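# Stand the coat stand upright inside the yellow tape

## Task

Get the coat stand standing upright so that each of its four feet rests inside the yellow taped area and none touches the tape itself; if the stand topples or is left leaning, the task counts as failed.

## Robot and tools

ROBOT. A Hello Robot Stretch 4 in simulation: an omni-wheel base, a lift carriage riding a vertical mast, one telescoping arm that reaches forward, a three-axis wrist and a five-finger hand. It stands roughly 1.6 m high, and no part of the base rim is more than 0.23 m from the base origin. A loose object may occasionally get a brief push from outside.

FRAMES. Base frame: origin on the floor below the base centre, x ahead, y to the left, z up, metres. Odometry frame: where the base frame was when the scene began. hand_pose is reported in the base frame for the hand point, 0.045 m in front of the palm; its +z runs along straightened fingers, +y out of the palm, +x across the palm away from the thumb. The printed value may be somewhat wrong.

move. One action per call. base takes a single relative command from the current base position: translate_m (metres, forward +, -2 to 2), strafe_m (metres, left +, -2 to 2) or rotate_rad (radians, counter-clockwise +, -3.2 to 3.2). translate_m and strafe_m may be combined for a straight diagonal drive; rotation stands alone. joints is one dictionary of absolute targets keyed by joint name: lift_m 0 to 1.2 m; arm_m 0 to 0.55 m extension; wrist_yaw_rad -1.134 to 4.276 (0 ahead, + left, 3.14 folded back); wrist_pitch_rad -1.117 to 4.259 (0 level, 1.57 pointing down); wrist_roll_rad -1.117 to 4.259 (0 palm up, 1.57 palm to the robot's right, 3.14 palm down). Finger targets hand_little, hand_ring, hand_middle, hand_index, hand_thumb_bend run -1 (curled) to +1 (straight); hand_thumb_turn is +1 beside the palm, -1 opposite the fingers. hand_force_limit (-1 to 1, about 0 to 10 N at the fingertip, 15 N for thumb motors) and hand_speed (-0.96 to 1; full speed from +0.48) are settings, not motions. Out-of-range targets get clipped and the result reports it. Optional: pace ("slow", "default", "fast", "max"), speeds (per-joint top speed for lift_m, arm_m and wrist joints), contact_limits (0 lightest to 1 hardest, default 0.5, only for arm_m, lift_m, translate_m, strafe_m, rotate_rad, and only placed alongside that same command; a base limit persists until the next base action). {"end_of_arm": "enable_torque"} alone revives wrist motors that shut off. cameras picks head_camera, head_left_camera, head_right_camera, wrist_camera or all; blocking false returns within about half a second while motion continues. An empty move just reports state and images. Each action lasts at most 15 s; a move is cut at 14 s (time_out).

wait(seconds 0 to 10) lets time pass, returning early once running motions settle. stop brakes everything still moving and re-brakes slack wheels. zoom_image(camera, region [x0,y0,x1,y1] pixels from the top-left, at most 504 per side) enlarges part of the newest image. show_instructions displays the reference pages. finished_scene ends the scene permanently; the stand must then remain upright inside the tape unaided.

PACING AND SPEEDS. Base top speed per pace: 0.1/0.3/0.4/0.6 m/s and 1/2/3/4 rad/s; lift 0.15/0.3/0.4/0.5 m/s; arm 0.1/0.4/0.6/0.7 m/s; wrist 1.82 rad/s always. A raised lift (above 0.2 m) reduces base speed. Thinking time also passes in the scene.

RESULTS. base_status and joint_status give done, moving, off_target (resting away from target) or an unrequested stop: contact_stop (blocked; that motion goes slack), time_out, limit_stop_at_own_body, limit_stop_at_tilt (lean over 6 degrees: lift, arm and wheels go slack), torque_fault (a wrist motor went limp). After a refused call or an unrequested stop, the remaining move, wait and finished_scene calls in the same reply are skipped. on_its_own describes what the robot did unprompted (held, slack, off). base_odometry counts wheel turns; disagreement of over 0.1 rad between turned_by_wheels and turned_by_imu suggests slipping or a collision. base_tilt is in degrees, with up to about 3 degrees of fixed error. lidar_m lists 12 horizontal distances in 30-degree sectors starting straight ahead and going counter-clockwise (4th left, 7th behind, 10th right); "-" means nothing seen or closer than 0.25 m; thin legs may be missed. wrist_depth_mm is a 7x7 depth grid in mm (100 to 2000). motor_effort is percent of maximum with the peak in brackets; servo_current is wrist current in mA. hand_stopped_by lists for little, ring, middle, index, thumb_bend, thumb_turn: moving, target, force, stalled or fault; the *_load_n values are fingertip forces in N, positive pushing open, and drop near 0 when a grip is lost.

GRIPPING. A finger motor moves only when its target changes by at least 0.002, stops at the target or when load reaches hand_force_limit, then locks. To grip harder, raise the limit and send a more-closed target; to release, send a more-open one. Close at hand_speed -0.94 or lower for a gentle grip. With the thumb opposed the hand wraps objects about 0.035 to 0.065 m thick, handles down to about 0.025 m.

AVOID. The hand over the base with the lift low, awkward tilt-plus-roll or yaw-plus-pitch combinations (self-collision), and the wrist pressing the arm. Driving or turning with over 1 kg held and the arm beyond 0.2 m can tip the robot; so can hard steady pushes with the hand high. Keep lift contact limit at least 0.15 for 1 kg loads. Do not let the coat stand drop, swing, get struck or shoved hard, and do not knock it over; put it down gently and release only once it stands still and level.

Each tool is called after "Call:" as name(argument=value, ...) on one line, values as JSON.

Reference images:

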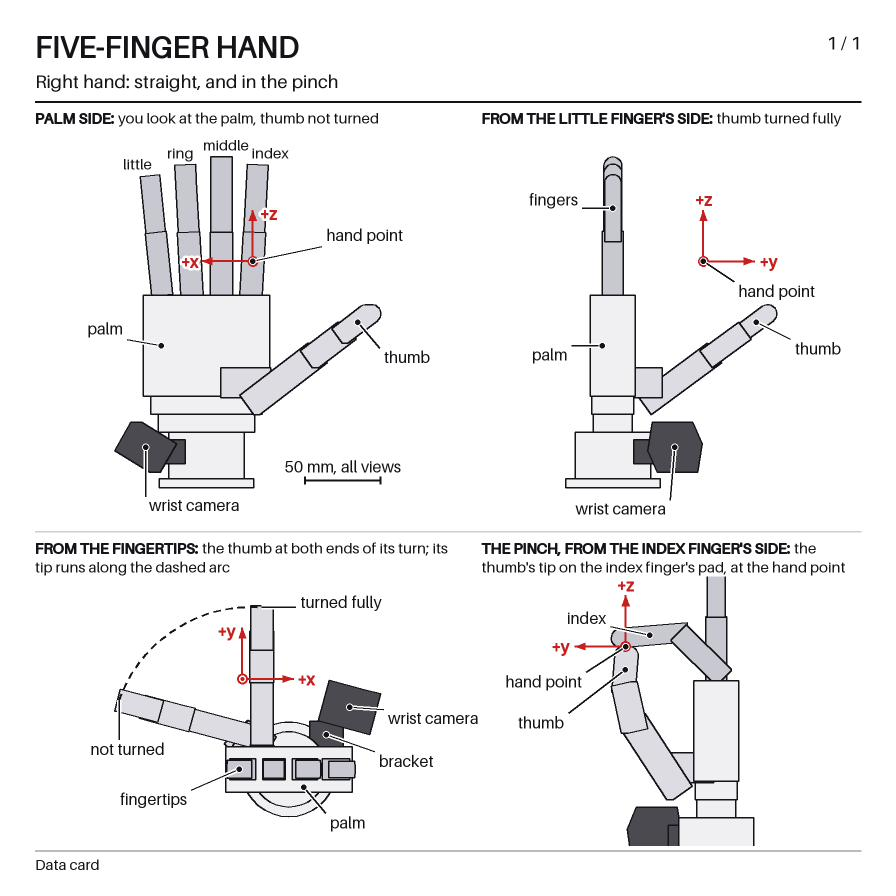

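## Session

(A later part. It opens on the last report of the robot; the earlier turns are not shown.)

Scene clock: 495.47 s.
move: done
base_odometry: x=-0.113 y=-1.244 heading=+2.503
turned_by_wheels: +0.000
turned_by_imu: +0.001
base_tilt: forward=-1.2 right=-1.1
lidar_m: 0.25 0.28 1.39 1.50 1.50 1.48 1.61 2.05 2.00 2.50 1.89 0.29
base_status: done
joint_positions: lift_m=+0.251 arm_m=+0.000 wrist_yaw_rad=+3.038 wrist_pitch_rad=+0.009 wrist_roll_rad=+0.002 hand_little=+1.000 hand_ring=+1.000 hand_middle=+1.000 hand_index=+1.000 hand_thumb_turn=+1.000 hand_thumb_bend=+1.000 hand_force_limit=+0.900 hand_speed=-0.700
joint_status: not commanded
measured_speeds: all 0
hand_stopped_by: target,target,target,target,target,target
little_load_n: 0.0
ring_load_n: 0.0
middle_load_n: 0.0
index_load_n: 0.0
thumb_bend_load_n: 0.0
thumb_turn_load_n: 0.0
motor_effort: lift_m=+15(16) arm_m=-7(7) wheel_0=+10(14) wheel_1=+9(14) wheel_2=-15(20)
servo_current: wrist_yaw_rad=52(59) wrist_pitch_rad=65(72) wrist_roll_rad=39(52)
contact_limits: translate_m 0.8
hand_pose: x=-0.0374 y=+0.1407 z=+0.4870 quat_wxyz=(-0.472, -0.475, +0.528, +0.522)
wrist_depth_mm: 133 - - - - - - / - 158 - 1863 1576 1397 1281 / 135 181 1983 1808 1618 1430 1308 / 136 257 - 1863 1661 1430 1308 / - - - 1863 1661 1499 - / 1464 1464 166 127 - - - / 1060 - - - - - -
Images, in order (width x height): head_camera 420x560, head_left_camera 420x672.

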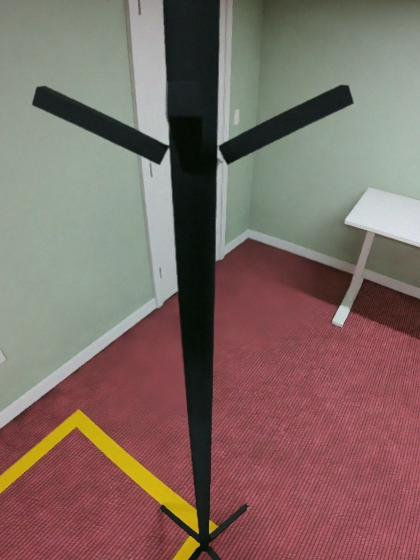

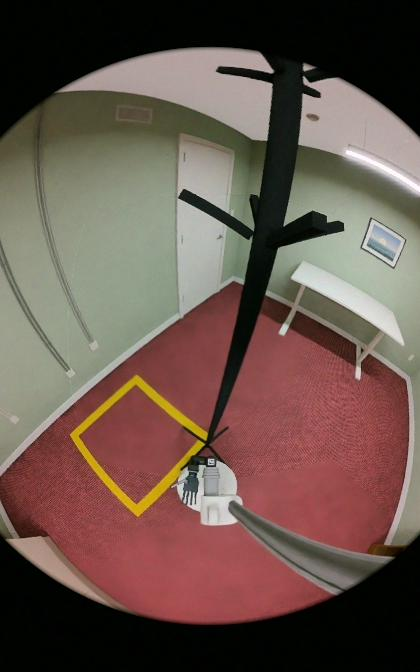

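Call:
move(base={"translate_m": -0.3}, pace="slow", cameras=["head_camera"])

Call:
zoom_image(camera="head_camera", region=[0, 370, 320, 560])

Call:
move(base={"translate_m": 0.3, "strafe_m": -0.6})

Call:
move(base={"translate_m": 0.317})

Call:
move(base={"rotate_rad": 1.611}, pace="slow", cameras=["head_camera","head_left_camera","head_right_camera"])

Call:
zoom_image(camera="head_camera", region=[50, 350, 370, 560])

Scene clock: 510.80 s.
move: done
base_odometry: x=+0.127 y=-1.423 heading=+2.503
turned_by_wheels: +0.000
turned_by_imu: +0.002
base_tilt: forward=-1.2 right=-1.0
lidar_m: 0.47 1.60 1.57 1.71 1.27 1.22 1.37 1.87 1.82 2.32 2.10 2.06
base_status: done
joint_positions: lift_m=+0.251 arm_m=+0.000 wrist_yaw_rad=+3.038 wrist_pitch_rad=+0.009 wrist_roll_rad=+0.002 hand_little=+1.000 hand_ring=+1.000 hand_middle=+1.000 hand_index=+1.000 hand_thumb_turn=+1.000 hand_thumb_bend=+1.000 hand_force_limit=+0.900 hand_speed=-0.700
joint_status: not commanded
measured_speeds: all 0
hand_stopped_by: target,target,target,target,target,target
little_load_n: 0.0
ring_load_n: 0.0
middle_load_n: 0.0
index_load_n: 0.0
thumb_bend_load_n: 0.0
thumb_turn_load_n: 0.0
motor_effort: lift_m=+15(16) arm_m=-7(7) wheel_0=-5(9) wheel_1=-6(11) wheel_2=+8(16)
servo_current: wrist_yaw_rad=46(65) wrist_pitch_rad=65(72) wrist_roll_rad=46(46)
hand_pose: x=-0.0374 y=+0.1407 z=+0.4870 quat_wxyz=(-0.472, -0.475, +0.528, +0.522)
wrist_depth_mm: 133 - - - - 1160 1078 / - 158 - 1464 1308 1182 1078 / 135 181 1661 1499 1336 1205 1098 / 136 256 1756 1537 1366 1205 1118 / - - 1863 1537 1397 1281 - / 1464 1430 167 127 - - - / 1042 - - - - - -
Images, in order (width x height): head_camera 420x560.

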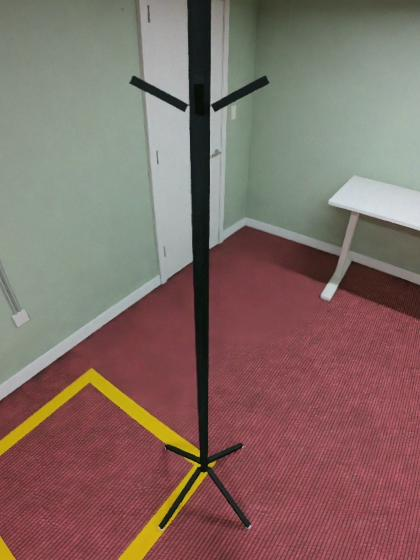

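Scaled by 1.575 from the camera's image (finer frame: 1200x1600).

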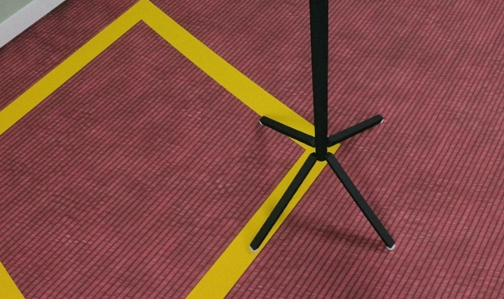

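Scene clock: 514.53 s.
move: done
base_odometry: x=+0.244 y=-0.763 heading=+2.503
turned_by_wheels: +0.000
turned_by_imu: +0.002
base_tilt: forward=-1.3 right=-1.1
lidar_m: 1.61 1.88 0.48 2.03 1.84 1.83 2.05 1.61 1.85 2.03 1.49 1.48
base_status: done
joint_positions: lift_m=+0.251 arm_m=+0.000 wrist_yaw_rad=+3.038 wrist_pitch_rad=+0.009 wrist_roll_rad=+0.002 hand_little=+1.000 hand_ring=+1.000 hand_middle=+1.000 hand_index=+1.000 hand_thumb_turn=+1.000 hand_thumb_bend=+1.000 hand_force_limit=+0.900 hand_speed=-0.700
joint_status: not commanded
measured_speeds: all 0
hand_stopped_by: target,target,target,target,target,target
little_load_n: 0.0
ring_load_n: 0.0
middle_load_n: 0.0
index_load_n: 0.0
thumb_bend_load_n: 0.0
thumb_turn_load_n: 0.0
motor_effort: lift_m=+15(16) arm_m=-7(7) wheel_0=+5(16) wheel_1=-6(15) wheel_2=-4(12)
servo_current: wrist_yaw_rad=46(65) wrist_pitch_rad=65(72) wrist_roll_rad=39(52)
hand_pose: x=-0.0374 y=+0.1407 z=+0.4870 quat_wxyz=(-0.472, -0.475, +0.528, +0.522)
wrist_depth_mm: 133 - - - - - - / - 158 - - - 1708 1618 / 135 181 - - 1983 1708 1576 / 136 256 - - 1983 1708 1618 / 1808 - - - 1983 - - / 1499 1430 166 128 - - - / 1060 - - - - - -
pictures: none

Scene clock: 517.07 s.
move: done
base_odometry: x=-0.010 y=-0.574 heading=+2.503
turned_by_wheels: +0.000
turned_by_imu: +0.001
base_tilt: forward=-1.2 right=-1.1
lidar_m: 1.33 1.70 0.49 0.43 0.47 2.08 2.29 1.78 2.03 2.19 1.26 1.23
base_status: done
joint_positions: lift_m=+0.251 arm_m=+0.000 wrist_yaw_rad=+3.038 wrist_pitch_rad=+0.009 wrist_roll_rad=+0.002 hand_little=+1.000 hand_ring=+1.000 hand_middle=+1.000 hand_index=+1.000 hand_thumb_turn=+1.000 hand_thumb_bend=+1.000 hand_force_limit=+0.900 hand_speed=-0.700
joint_status: not commanded
measured_speeds: all 0
hand_stopped_by: target,target,target,target,target,target
little_load_n: 0.0
ring_load_n: 0.0
middle_load_n: 0.0
index_load_n: 0.0
thumb_bend_load_n: 0.0
thumb_turn_load_n: 0.0
motor_effort: lift_m=+15(16) arm_m=-7(7) wheel_0=+4(11) wheel_1=+5(13) wheel_2=-6(17)
servo_current: wrist_yaw_rad=46(59) wrist_pitch_rad=59(72) wrist_roll_rad=39(46)
hand_pose: x=-0.0374 y=+0.1407 z=+0.4870 quat_wxyz=(-0.472, -0.475, +0.528, +0.522)
wrist_depth_mm: 133 - - - - - - / - 158 - - - - 1808 / 135 181 - - - - 1808 / 136 248 - - - - 1808 / 1921 - - - - - - / 1464 1430 166 127 - - - / 1060 - - - - - -
pictures: none

Scene clock: 519.97 s.
move: done
base_odometry: x=-0.010 y=-0.574 heading=-2.171
turned_by_wheels: +1.610
turned_by_imu: +1.571
base_tilt: forward=-1.2 right=-1.0
lidar_m: 0.47 2.10 2.08 2.25 1.84 2.02 2.22 1.26 1.22 1.32 1.70 1.67
base_status: done
joint_positions: lift_m=+0.251 arm_m=+0.000 wrist_yaw_rad=+3.038 wrist_pitch_rad=+0.009 wrist_roll_rad=+0.002 hand_little=+1.000 hand_ring=+1.000 hand_middle=+1.000 hand_index=+1.000 hand_thumb_turn=+1.000 hand_thumb_bend=+1.000 hand_force_limit=+0.900 hand_speed=-0.700
joint_status: not commanded
measured_speeds: all 0
hand_stopped_by: target,target,target,target,target,target
little_load_n: 0.0
ring_load_n: 0.0
middle_load_n: 0.0
index_load_n: 0.0
thumb_bend_load_n: 0.0
thumb_turn_load_n: 0.0
motor_effort: lift_m=+15(16) arm_m=-7(7) wheel_0=-5(9) wheel_1=-6(11) wheel_2=-5(10)
servo_current: wrist_yaw_rad=39(59) wrist_pitch_rad=65(72) wrist_roll_rad=26(52)
hand_pose: x=-0.0374 y=+0.1407 z=+0.4870 quat_wxyz=(-0.472, -0.475, +0.528, +0.522)
wrist_depth_mm: 133 - - - - - - / - 158 - - - - - / 135 181 - - - - - / 136 257 - - - - - / - - - - - - - / 1397 1430 166 127 - - - / 1042 - - - - - -
Images, in order (width x height): head_camera 420x560, head_left_camera 420x672, head_right_camera 420x672.

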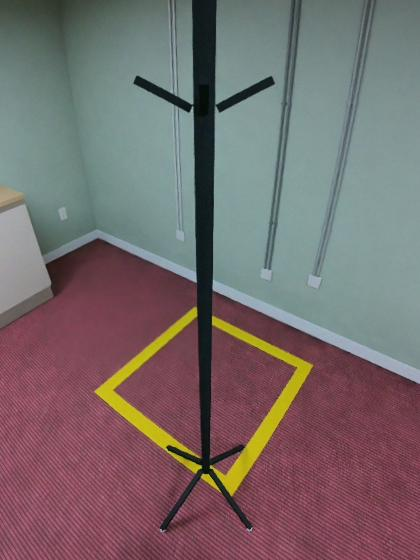

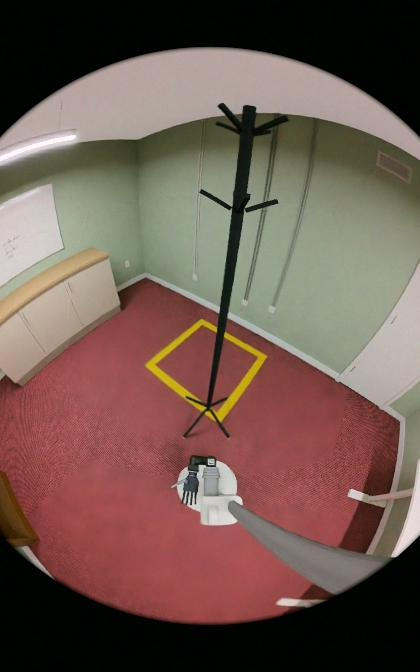

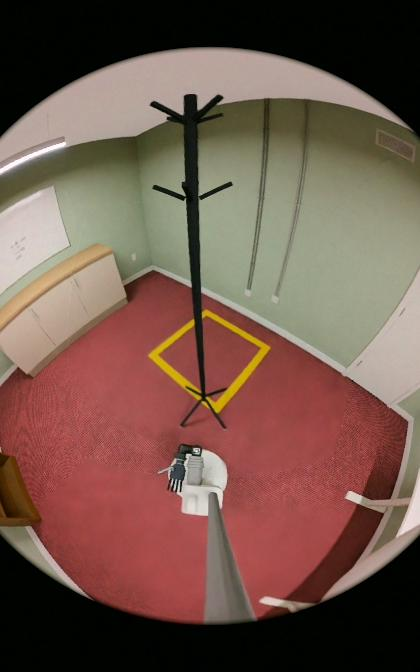

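Scaled by 1.575 from the camera's image (finer frame: 1200x1600).

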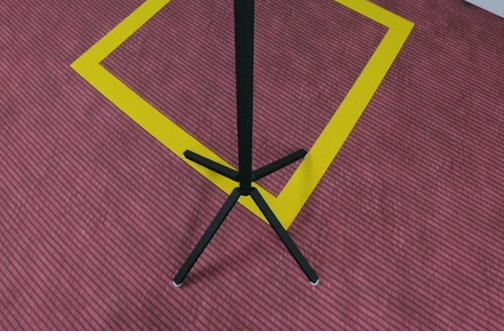

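Call:
move(base={"translate_m": 0.25, "strafe_m": -0.011}, pace="slow")

Call:
move(base={"translate_m": 0.15}, pace="slow", contact_limits={"translate_m": 0.8}, cameras=["head_camera","head_left_camera"])

Call:
zoom_image(camera="head_camera", region=[50, 350, 370, 560])

Scene clock: 531.97 s.
move: done
base_odometry: x=-0.160 y=-0.774 heading=-2.170
turned_by_wheels: +0.000
turned_by_imu: +0.003
base_tilt: forward=-1.2 right=-1.1
lidar_m: 0.25 0.29 1.93 2.13 1.99 2.23 2.42 1.41 1.39 1.87 1.49 0.25
base_status: done
joint_positions: lift_m=+0.251 arm_m=+0.000 wrist_yaw_rad=+3.038 wrist_pitch_rad=+0.009 wrist_roll_rad=+0.002 hand_little=+1.000 hand_ring=+1.000 hand_middle=+1.000 hand_index=+1.000 hand_thumb_turn=+1.000 hand_thumb_bend=+1.000 hand_force_limit=+0.900 hand_speed=-0.700
joint_status: not commanded
measured_speeds: all 0
hand_stopped_by: target,target,target,target,target,target
little_load_n: 0.0
ring_load_n: 0.0
middle_load_n: 0.0
index_load_n: 0.0
thumb_bend_load_n: 0.0
thumb_turn_load_n: 0.0
motor_effort: lift_m=+15(16) arm_m=-7(7) wheel_0=+6(10) wheel_1=+6(12) wheel_2=-9(15)
servo_current: wrist_yaw_rad=52(59) wrist_pitch_rad=65(72) wrist_roll_rad=46(46)
hand_pose: x=-0.0374 y=+0.1407 z=+0.4870 quat_wxyz=(-0.472, -0.475, +0.528, +0.522)
wrist_depth_mm: 132 - - - - - - / - 158 - - - - 1863 / 135 181 - - - - 1808 / 136 257 - - - - 1756 / - - - - - - - / 1499 1464 166 127 - - - / 1060 - - - - - -
pictures: none

Scene clock: 534.73 s.
move: done
base_odometry: x=-0.244 y=-0.897 heading=-2.170
turned_by_wheels: +0.001
turned_by_imu: +0.001
base_tilt: forward=-1.2 right=-1.1
lidar_m: 0.25 0.25 1.84 2.03 2.09 2.36 1.90 1.49 1.46 1.72 1.38 0.30
base_status: done
joint_positions: lift_m=+0.251 arm_m=+0.000 wrist_yaw_rad=+3.038 wrist_pitch_rad=+0.009 wrist_roll_rad=+0.002 hand_little=+1.000 hand_ring=+1.000 hand_middle=+1.000 hand_index=+1.000 hand_thumb_turn=+1.000 hand_thumb_bend=+1.000 hand_force_limit=+0.900 hand_speed=-0.700
joint_status: not commanded
measured_speeds: all 0
hand_stopped_by: target,target,target,target,target,target
little_load_n: 0.0
ring_load_n: 0.0
middle_load_n: 0.0
index_load_n: 0.0
thumb_bend_load_n: 0.0
thumb_turn_load_n: 0.0
motor_effort: lift_m=+15(16) arm_m=-7(7) wheel_0=+11(13) wheel_1=+9(15) wheel_2=-13(19)
servo_current: wrist_yaw_rad=46(59) wrist_pitch_rad=59(72) wrist_roll_rad=33(46)
contact_limits: translate_m 0.8
hand_pose: x=-0.0374 y=+0.1407 z=+0.4870 quat_wxyz=(-0.472, -0.475, +0.528, +0.522)
wrist_depth_mm: 133 - - - - - 1863 / - 158 - - - - 1921 / 135 181 - - - - 1983 / 136 256 - - - - 1983 / - - - - - - - / 1464 1430 166 128 - - - / 1060 - - - - - -
Images, in order (width x height): head_camera 420x560, head_left_camera 420x672.

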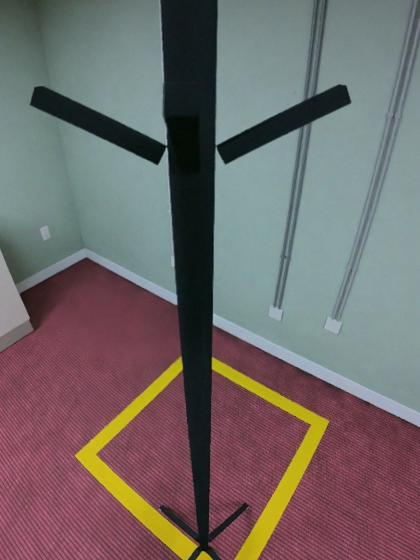

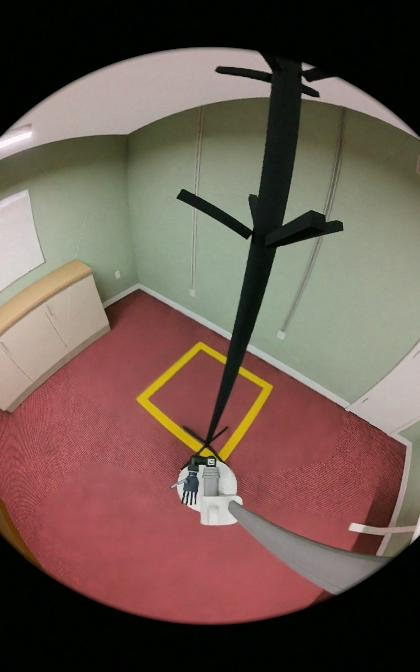

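Scaled by 1.575 from the camera's image (finer frame: 1200x1600).

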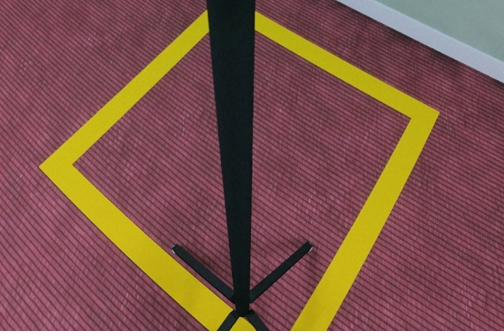

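Call:
move(base={"translate_m": 0.3}, pace="slow", contact_limits={"translate_m": 0.8}, cameras=["head_camera","head_left_camera"])

Call:
zoom_image(camera="head_camera", region=[0, 350, 420, 560])

Scene clock: 544.10 s.
move: done
base_odometry: x=-0.413 y=-1.145 heading=-2.169
turned_by_wheels: +0.000
turned_by_imu: +0.001
base_tilt: forward=-1.2 right=-1.1
lidar_m: 0.25 0.26 1.67 1.85 2.35 2.30 2.81 1.68 1.62 1.44 1.11 0.30
base_status: done
joint_positions: lift_m=+0.251 arm_m=+0.000 wrist_yaw_rad=+3.038 wrist_pitch_rad=+0.009 wrist_roll_rad=+0.002 hand_little=+1.000 hand_ring=+1.000 hand_middle=+1.000 hand_index=+1.000 hand_thumb_turn=+1.000 hand_thumb_bend=+1.000 hand_force_limit=+0.900 hand_speed=-0.700
joint_status: not commanded
measured_speeds: all 0
hand_stopped_by: target,target,target,target,target,target
little_load_n: 0.0
ring_load_n: 0.0
middle_load_n: 0.5
index_load_n: 0.0
thumb_bend_load_n: 0.0
thumb_turn_load_n: 0.0
motor_effort: lift_m=+15(16) arm_m=-7(7) wheel_0=+10(14) wheel_1=+9(16) wheel_2=-14(21)
servo_current: wrist_yaw_rad=39(59) wrist_pitch_rad=65(72) wrist_roll_rad=39(52)
contact_limits: translate_m 0.8
hand_pose: x=-0.0374 y=+0.1407 z=+0.4870 quat_wxyz=(-0.472, -0.475, +0.528, +0.522)
wrist_depth_mm: 132 - - - - - - / - 158 - - - - - / 135 181 - - - - - / 136 255 - - - - - / - - - - - - - / 1464 1464 166 127 - - - / 1042 - - - - - -
Images, in order (width x height): head_camera 420x560, head_left_camera 420x672.

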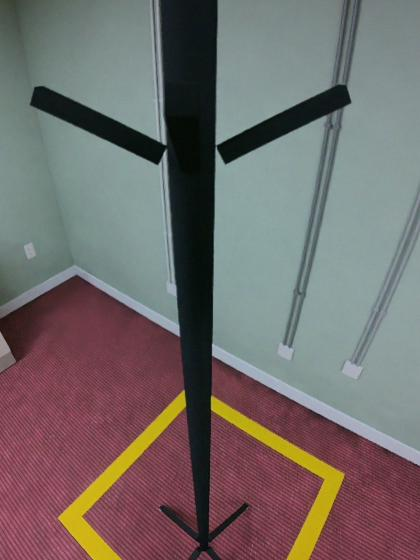

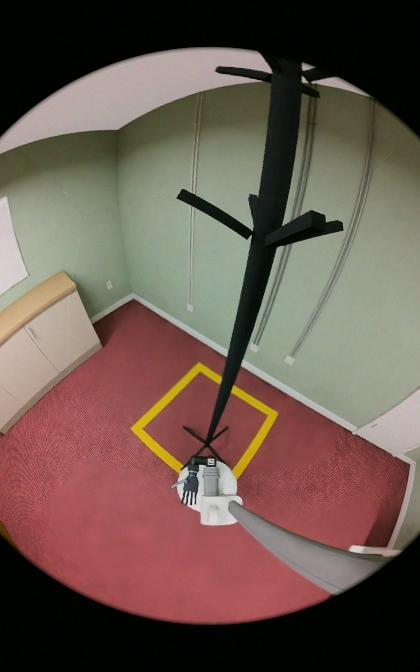

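Scaled by 1.200 from the camera's image (finer frame: 1200x1600).

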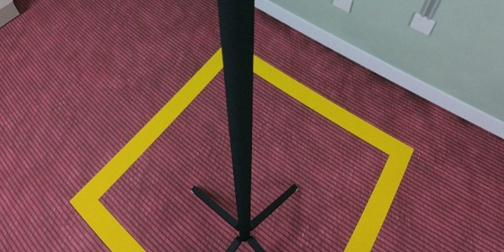

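Call:
move(base={"translate_m": 0.21}, pace="slow", contact_limits={"translate_m": 0.8}, cameras=["head_camera","head_left_camera","head_right_camera"])

Call:
zoom_image(camera="head_camera", region=[0, 350, 420, 560])

Call:
zoom_image(camera="head_left_camera", region=[110, 360, 310, 530])

Scene clock: 551.43 s.
move: done
base_odometry: x=-0.531 y=-1.318 heading=-2.169
turned_by_wheels: +0.000
turned_by_imu: +0.001
base_tilt: forward=-1.2 right=-1.1
lidar_m: 0.25 0.28 1.54 1.70 2.48 2.44 3.00 1.80 1.79 1.24 0.97 0.30
base_status: done
joint_positions: lift_m=+0.251 arm_m=+0.000 wrist_yaw_rad=+3.038 wrist_pitch_rad=+0.009 wrist_roll_rad=+0.002 hand_little=+1.000 hand_ring=+1.000 hand_middle=+1.000 hand_index=+1.000 hand_thumb_turn=+1.000 hand_thumb_bend=+1.000 hand_force_limit=+0.900 hand_speed=-0.700
joint_status: not commanded
measured_speeds: all 0
hand_stopped_by: target,target,target,target,target,target
little_load_n: -0.5
ring_load_n: 0.5
middle_load_n: 0.0
index_load_n: 0.0
thumb_bend_load_n: 0.0
thumb_turn_load_n: 0.0
motor_effort: lift_m=+15(16) arm_m=-7(7) wheel_0=+10(14) wheel_1=+9(14) wheel_2=-14(20)
servo_current: wrist_yaw_rad=46(59) wrist_pitch_rad=65(72) wrist_roll_rad=46(52)
contact_limits: translate_m 0.8
hand_pose: x=-0.0374 y=+0.1407 z=+0.4870 quat_wxyz=(-0.472, -0.475, +0.528, +0.522)
wrist_depth_mm: 132 - - - - - - / - 158 - - - - - / 135 181 - - - - - / 136 256 - - - - - / - - - - - - - / 1464 1464 166 127 - - - / 1060 - - - - - -
Images, in order (width x height): head_camera 420x560, head_left_camera 420x672, head_right_camera 420x672.

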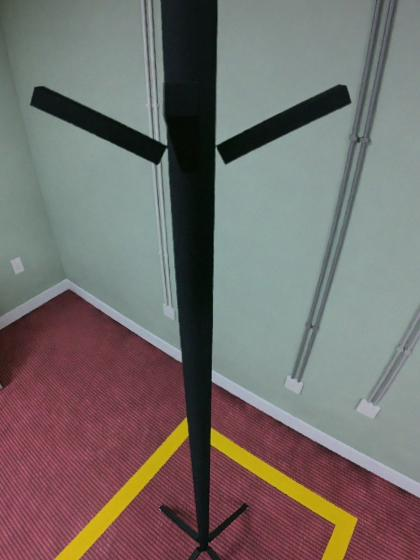

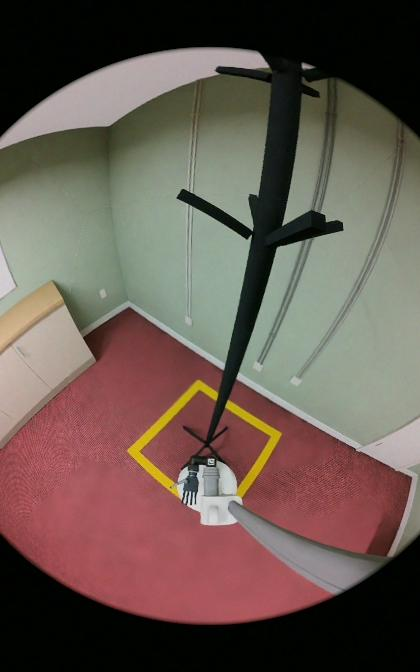

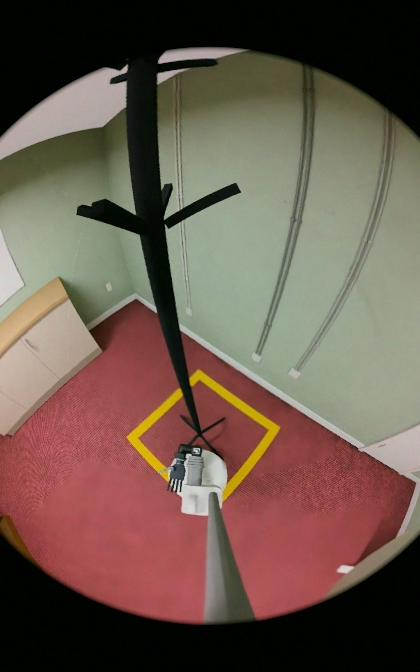

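Scaled by 1.200 from the camera's image (finer frame: 1200x1600).

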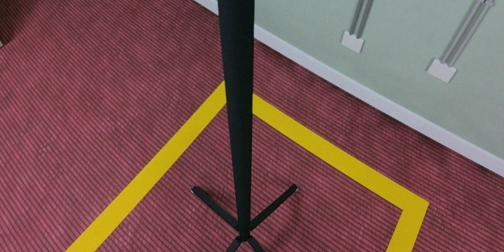

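Scaled by 2.520 from the camera's image (finer frame: 600x960).

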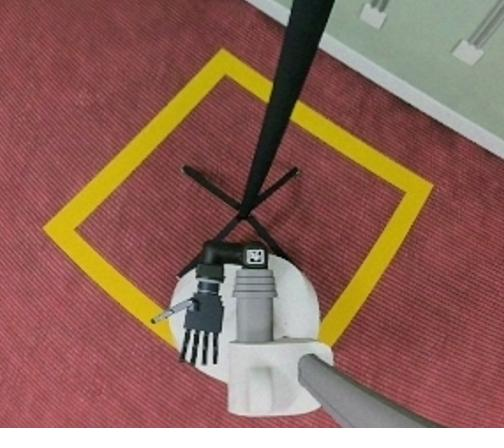

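Call:
move(base={"translate_m": -0.3}, pace="slow", cameras=["head_camera","head_left_camera","head_right_camera"])

Call:
zoom_image(camera="head_camera", region=[0, 350, 420, 560])

Call:
zoom_image(camera="head_right_camera", region=[110, 340, 310, 510])

Scene clock: 558.33 s.
move: done
base_odometry: x=-0.362 y=-1.070 heading=-2.169
turned_by_wheels: +0.000
turned_by_imu: +0.001
base_tilt: forward=-1.3 right=-1.1
lidar_m: 0.50 1.76 1.71 1.89 2.25 2.24 2.74 1.59 1.58 1.53 1.22 1.18
base_status: done
joint_positions: lift_m=+0.251 arm_m=+0.000 wrist_yaw_rad=+3.038 wrist_pitch_rad=+0.009 wrist_roll_rad=+0.002 hand_little=+1.000 hand_ring=+1.000 hand_middle=+1.000 hand_index=+1.000 hand_thumb_turn=+1.000 hand_thumb_bend=+1.000 hand_force_limit=+0.900 hand_speed=-0.700
joint_status: not commanded
measured_speeds: all 0
hand_stopped_by: target,target,target,target,target,target
little_load_n: 0.0
ring_load_n: 0.0
middle_load_n: 0.0
index_load_n: 0.0
thumb_bend_load_n: 0.0
thumb_turn_load_n: 0.0
motor_effort: lift_m=+15(16) arm_m=-7(7) wheel_0=-5(9) wheel_1=-6(12) wheel_2=+8(15)
servo_current: wrist_yaw_rad=52(59) wrist_pitch_rad=59(72) wrist_roll_rad=39(52)
hand_pose: x=-0.0374 y=+0.1407 z=+0.4870 quat_wxyz=(-0.472, -0.475, +0.528, +0.522)
wrist_depth_mm: 132 - - - - - - / - 158 - - - - - / 135 181 - - - - - / 136 256 - - - - - / - - - - - - - / 1464 1430 167 128 - - - / 1078 - - - - - -
Images, in order (width x height): head_camera 420x560, head_left_camera 420x672, head_right_camera 420x672.

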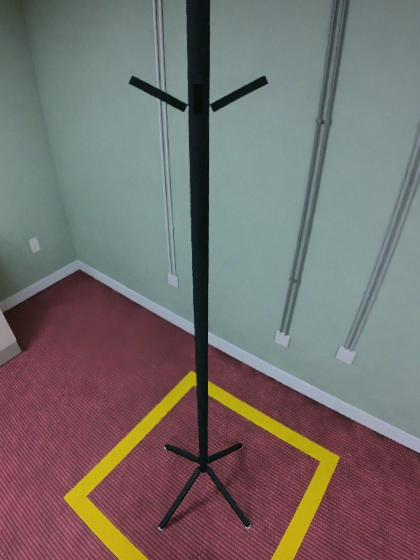

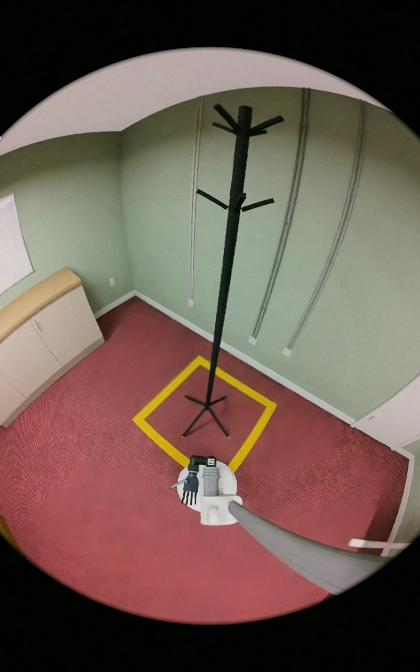

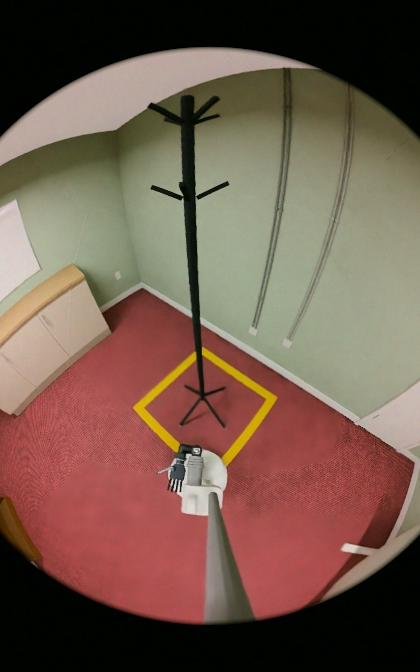

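Scaled by 1.200 from the camera's image (finer frame: 1200x1600).

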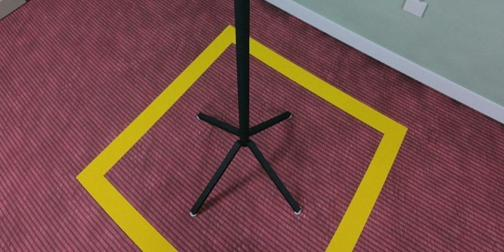

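Scaled by 2.520 from the camera's image (finer frame: 600x960).

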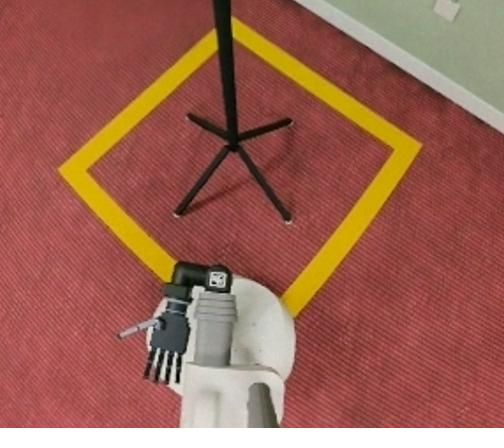

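Call:
finished_scene()

The scene is finished: the task was done.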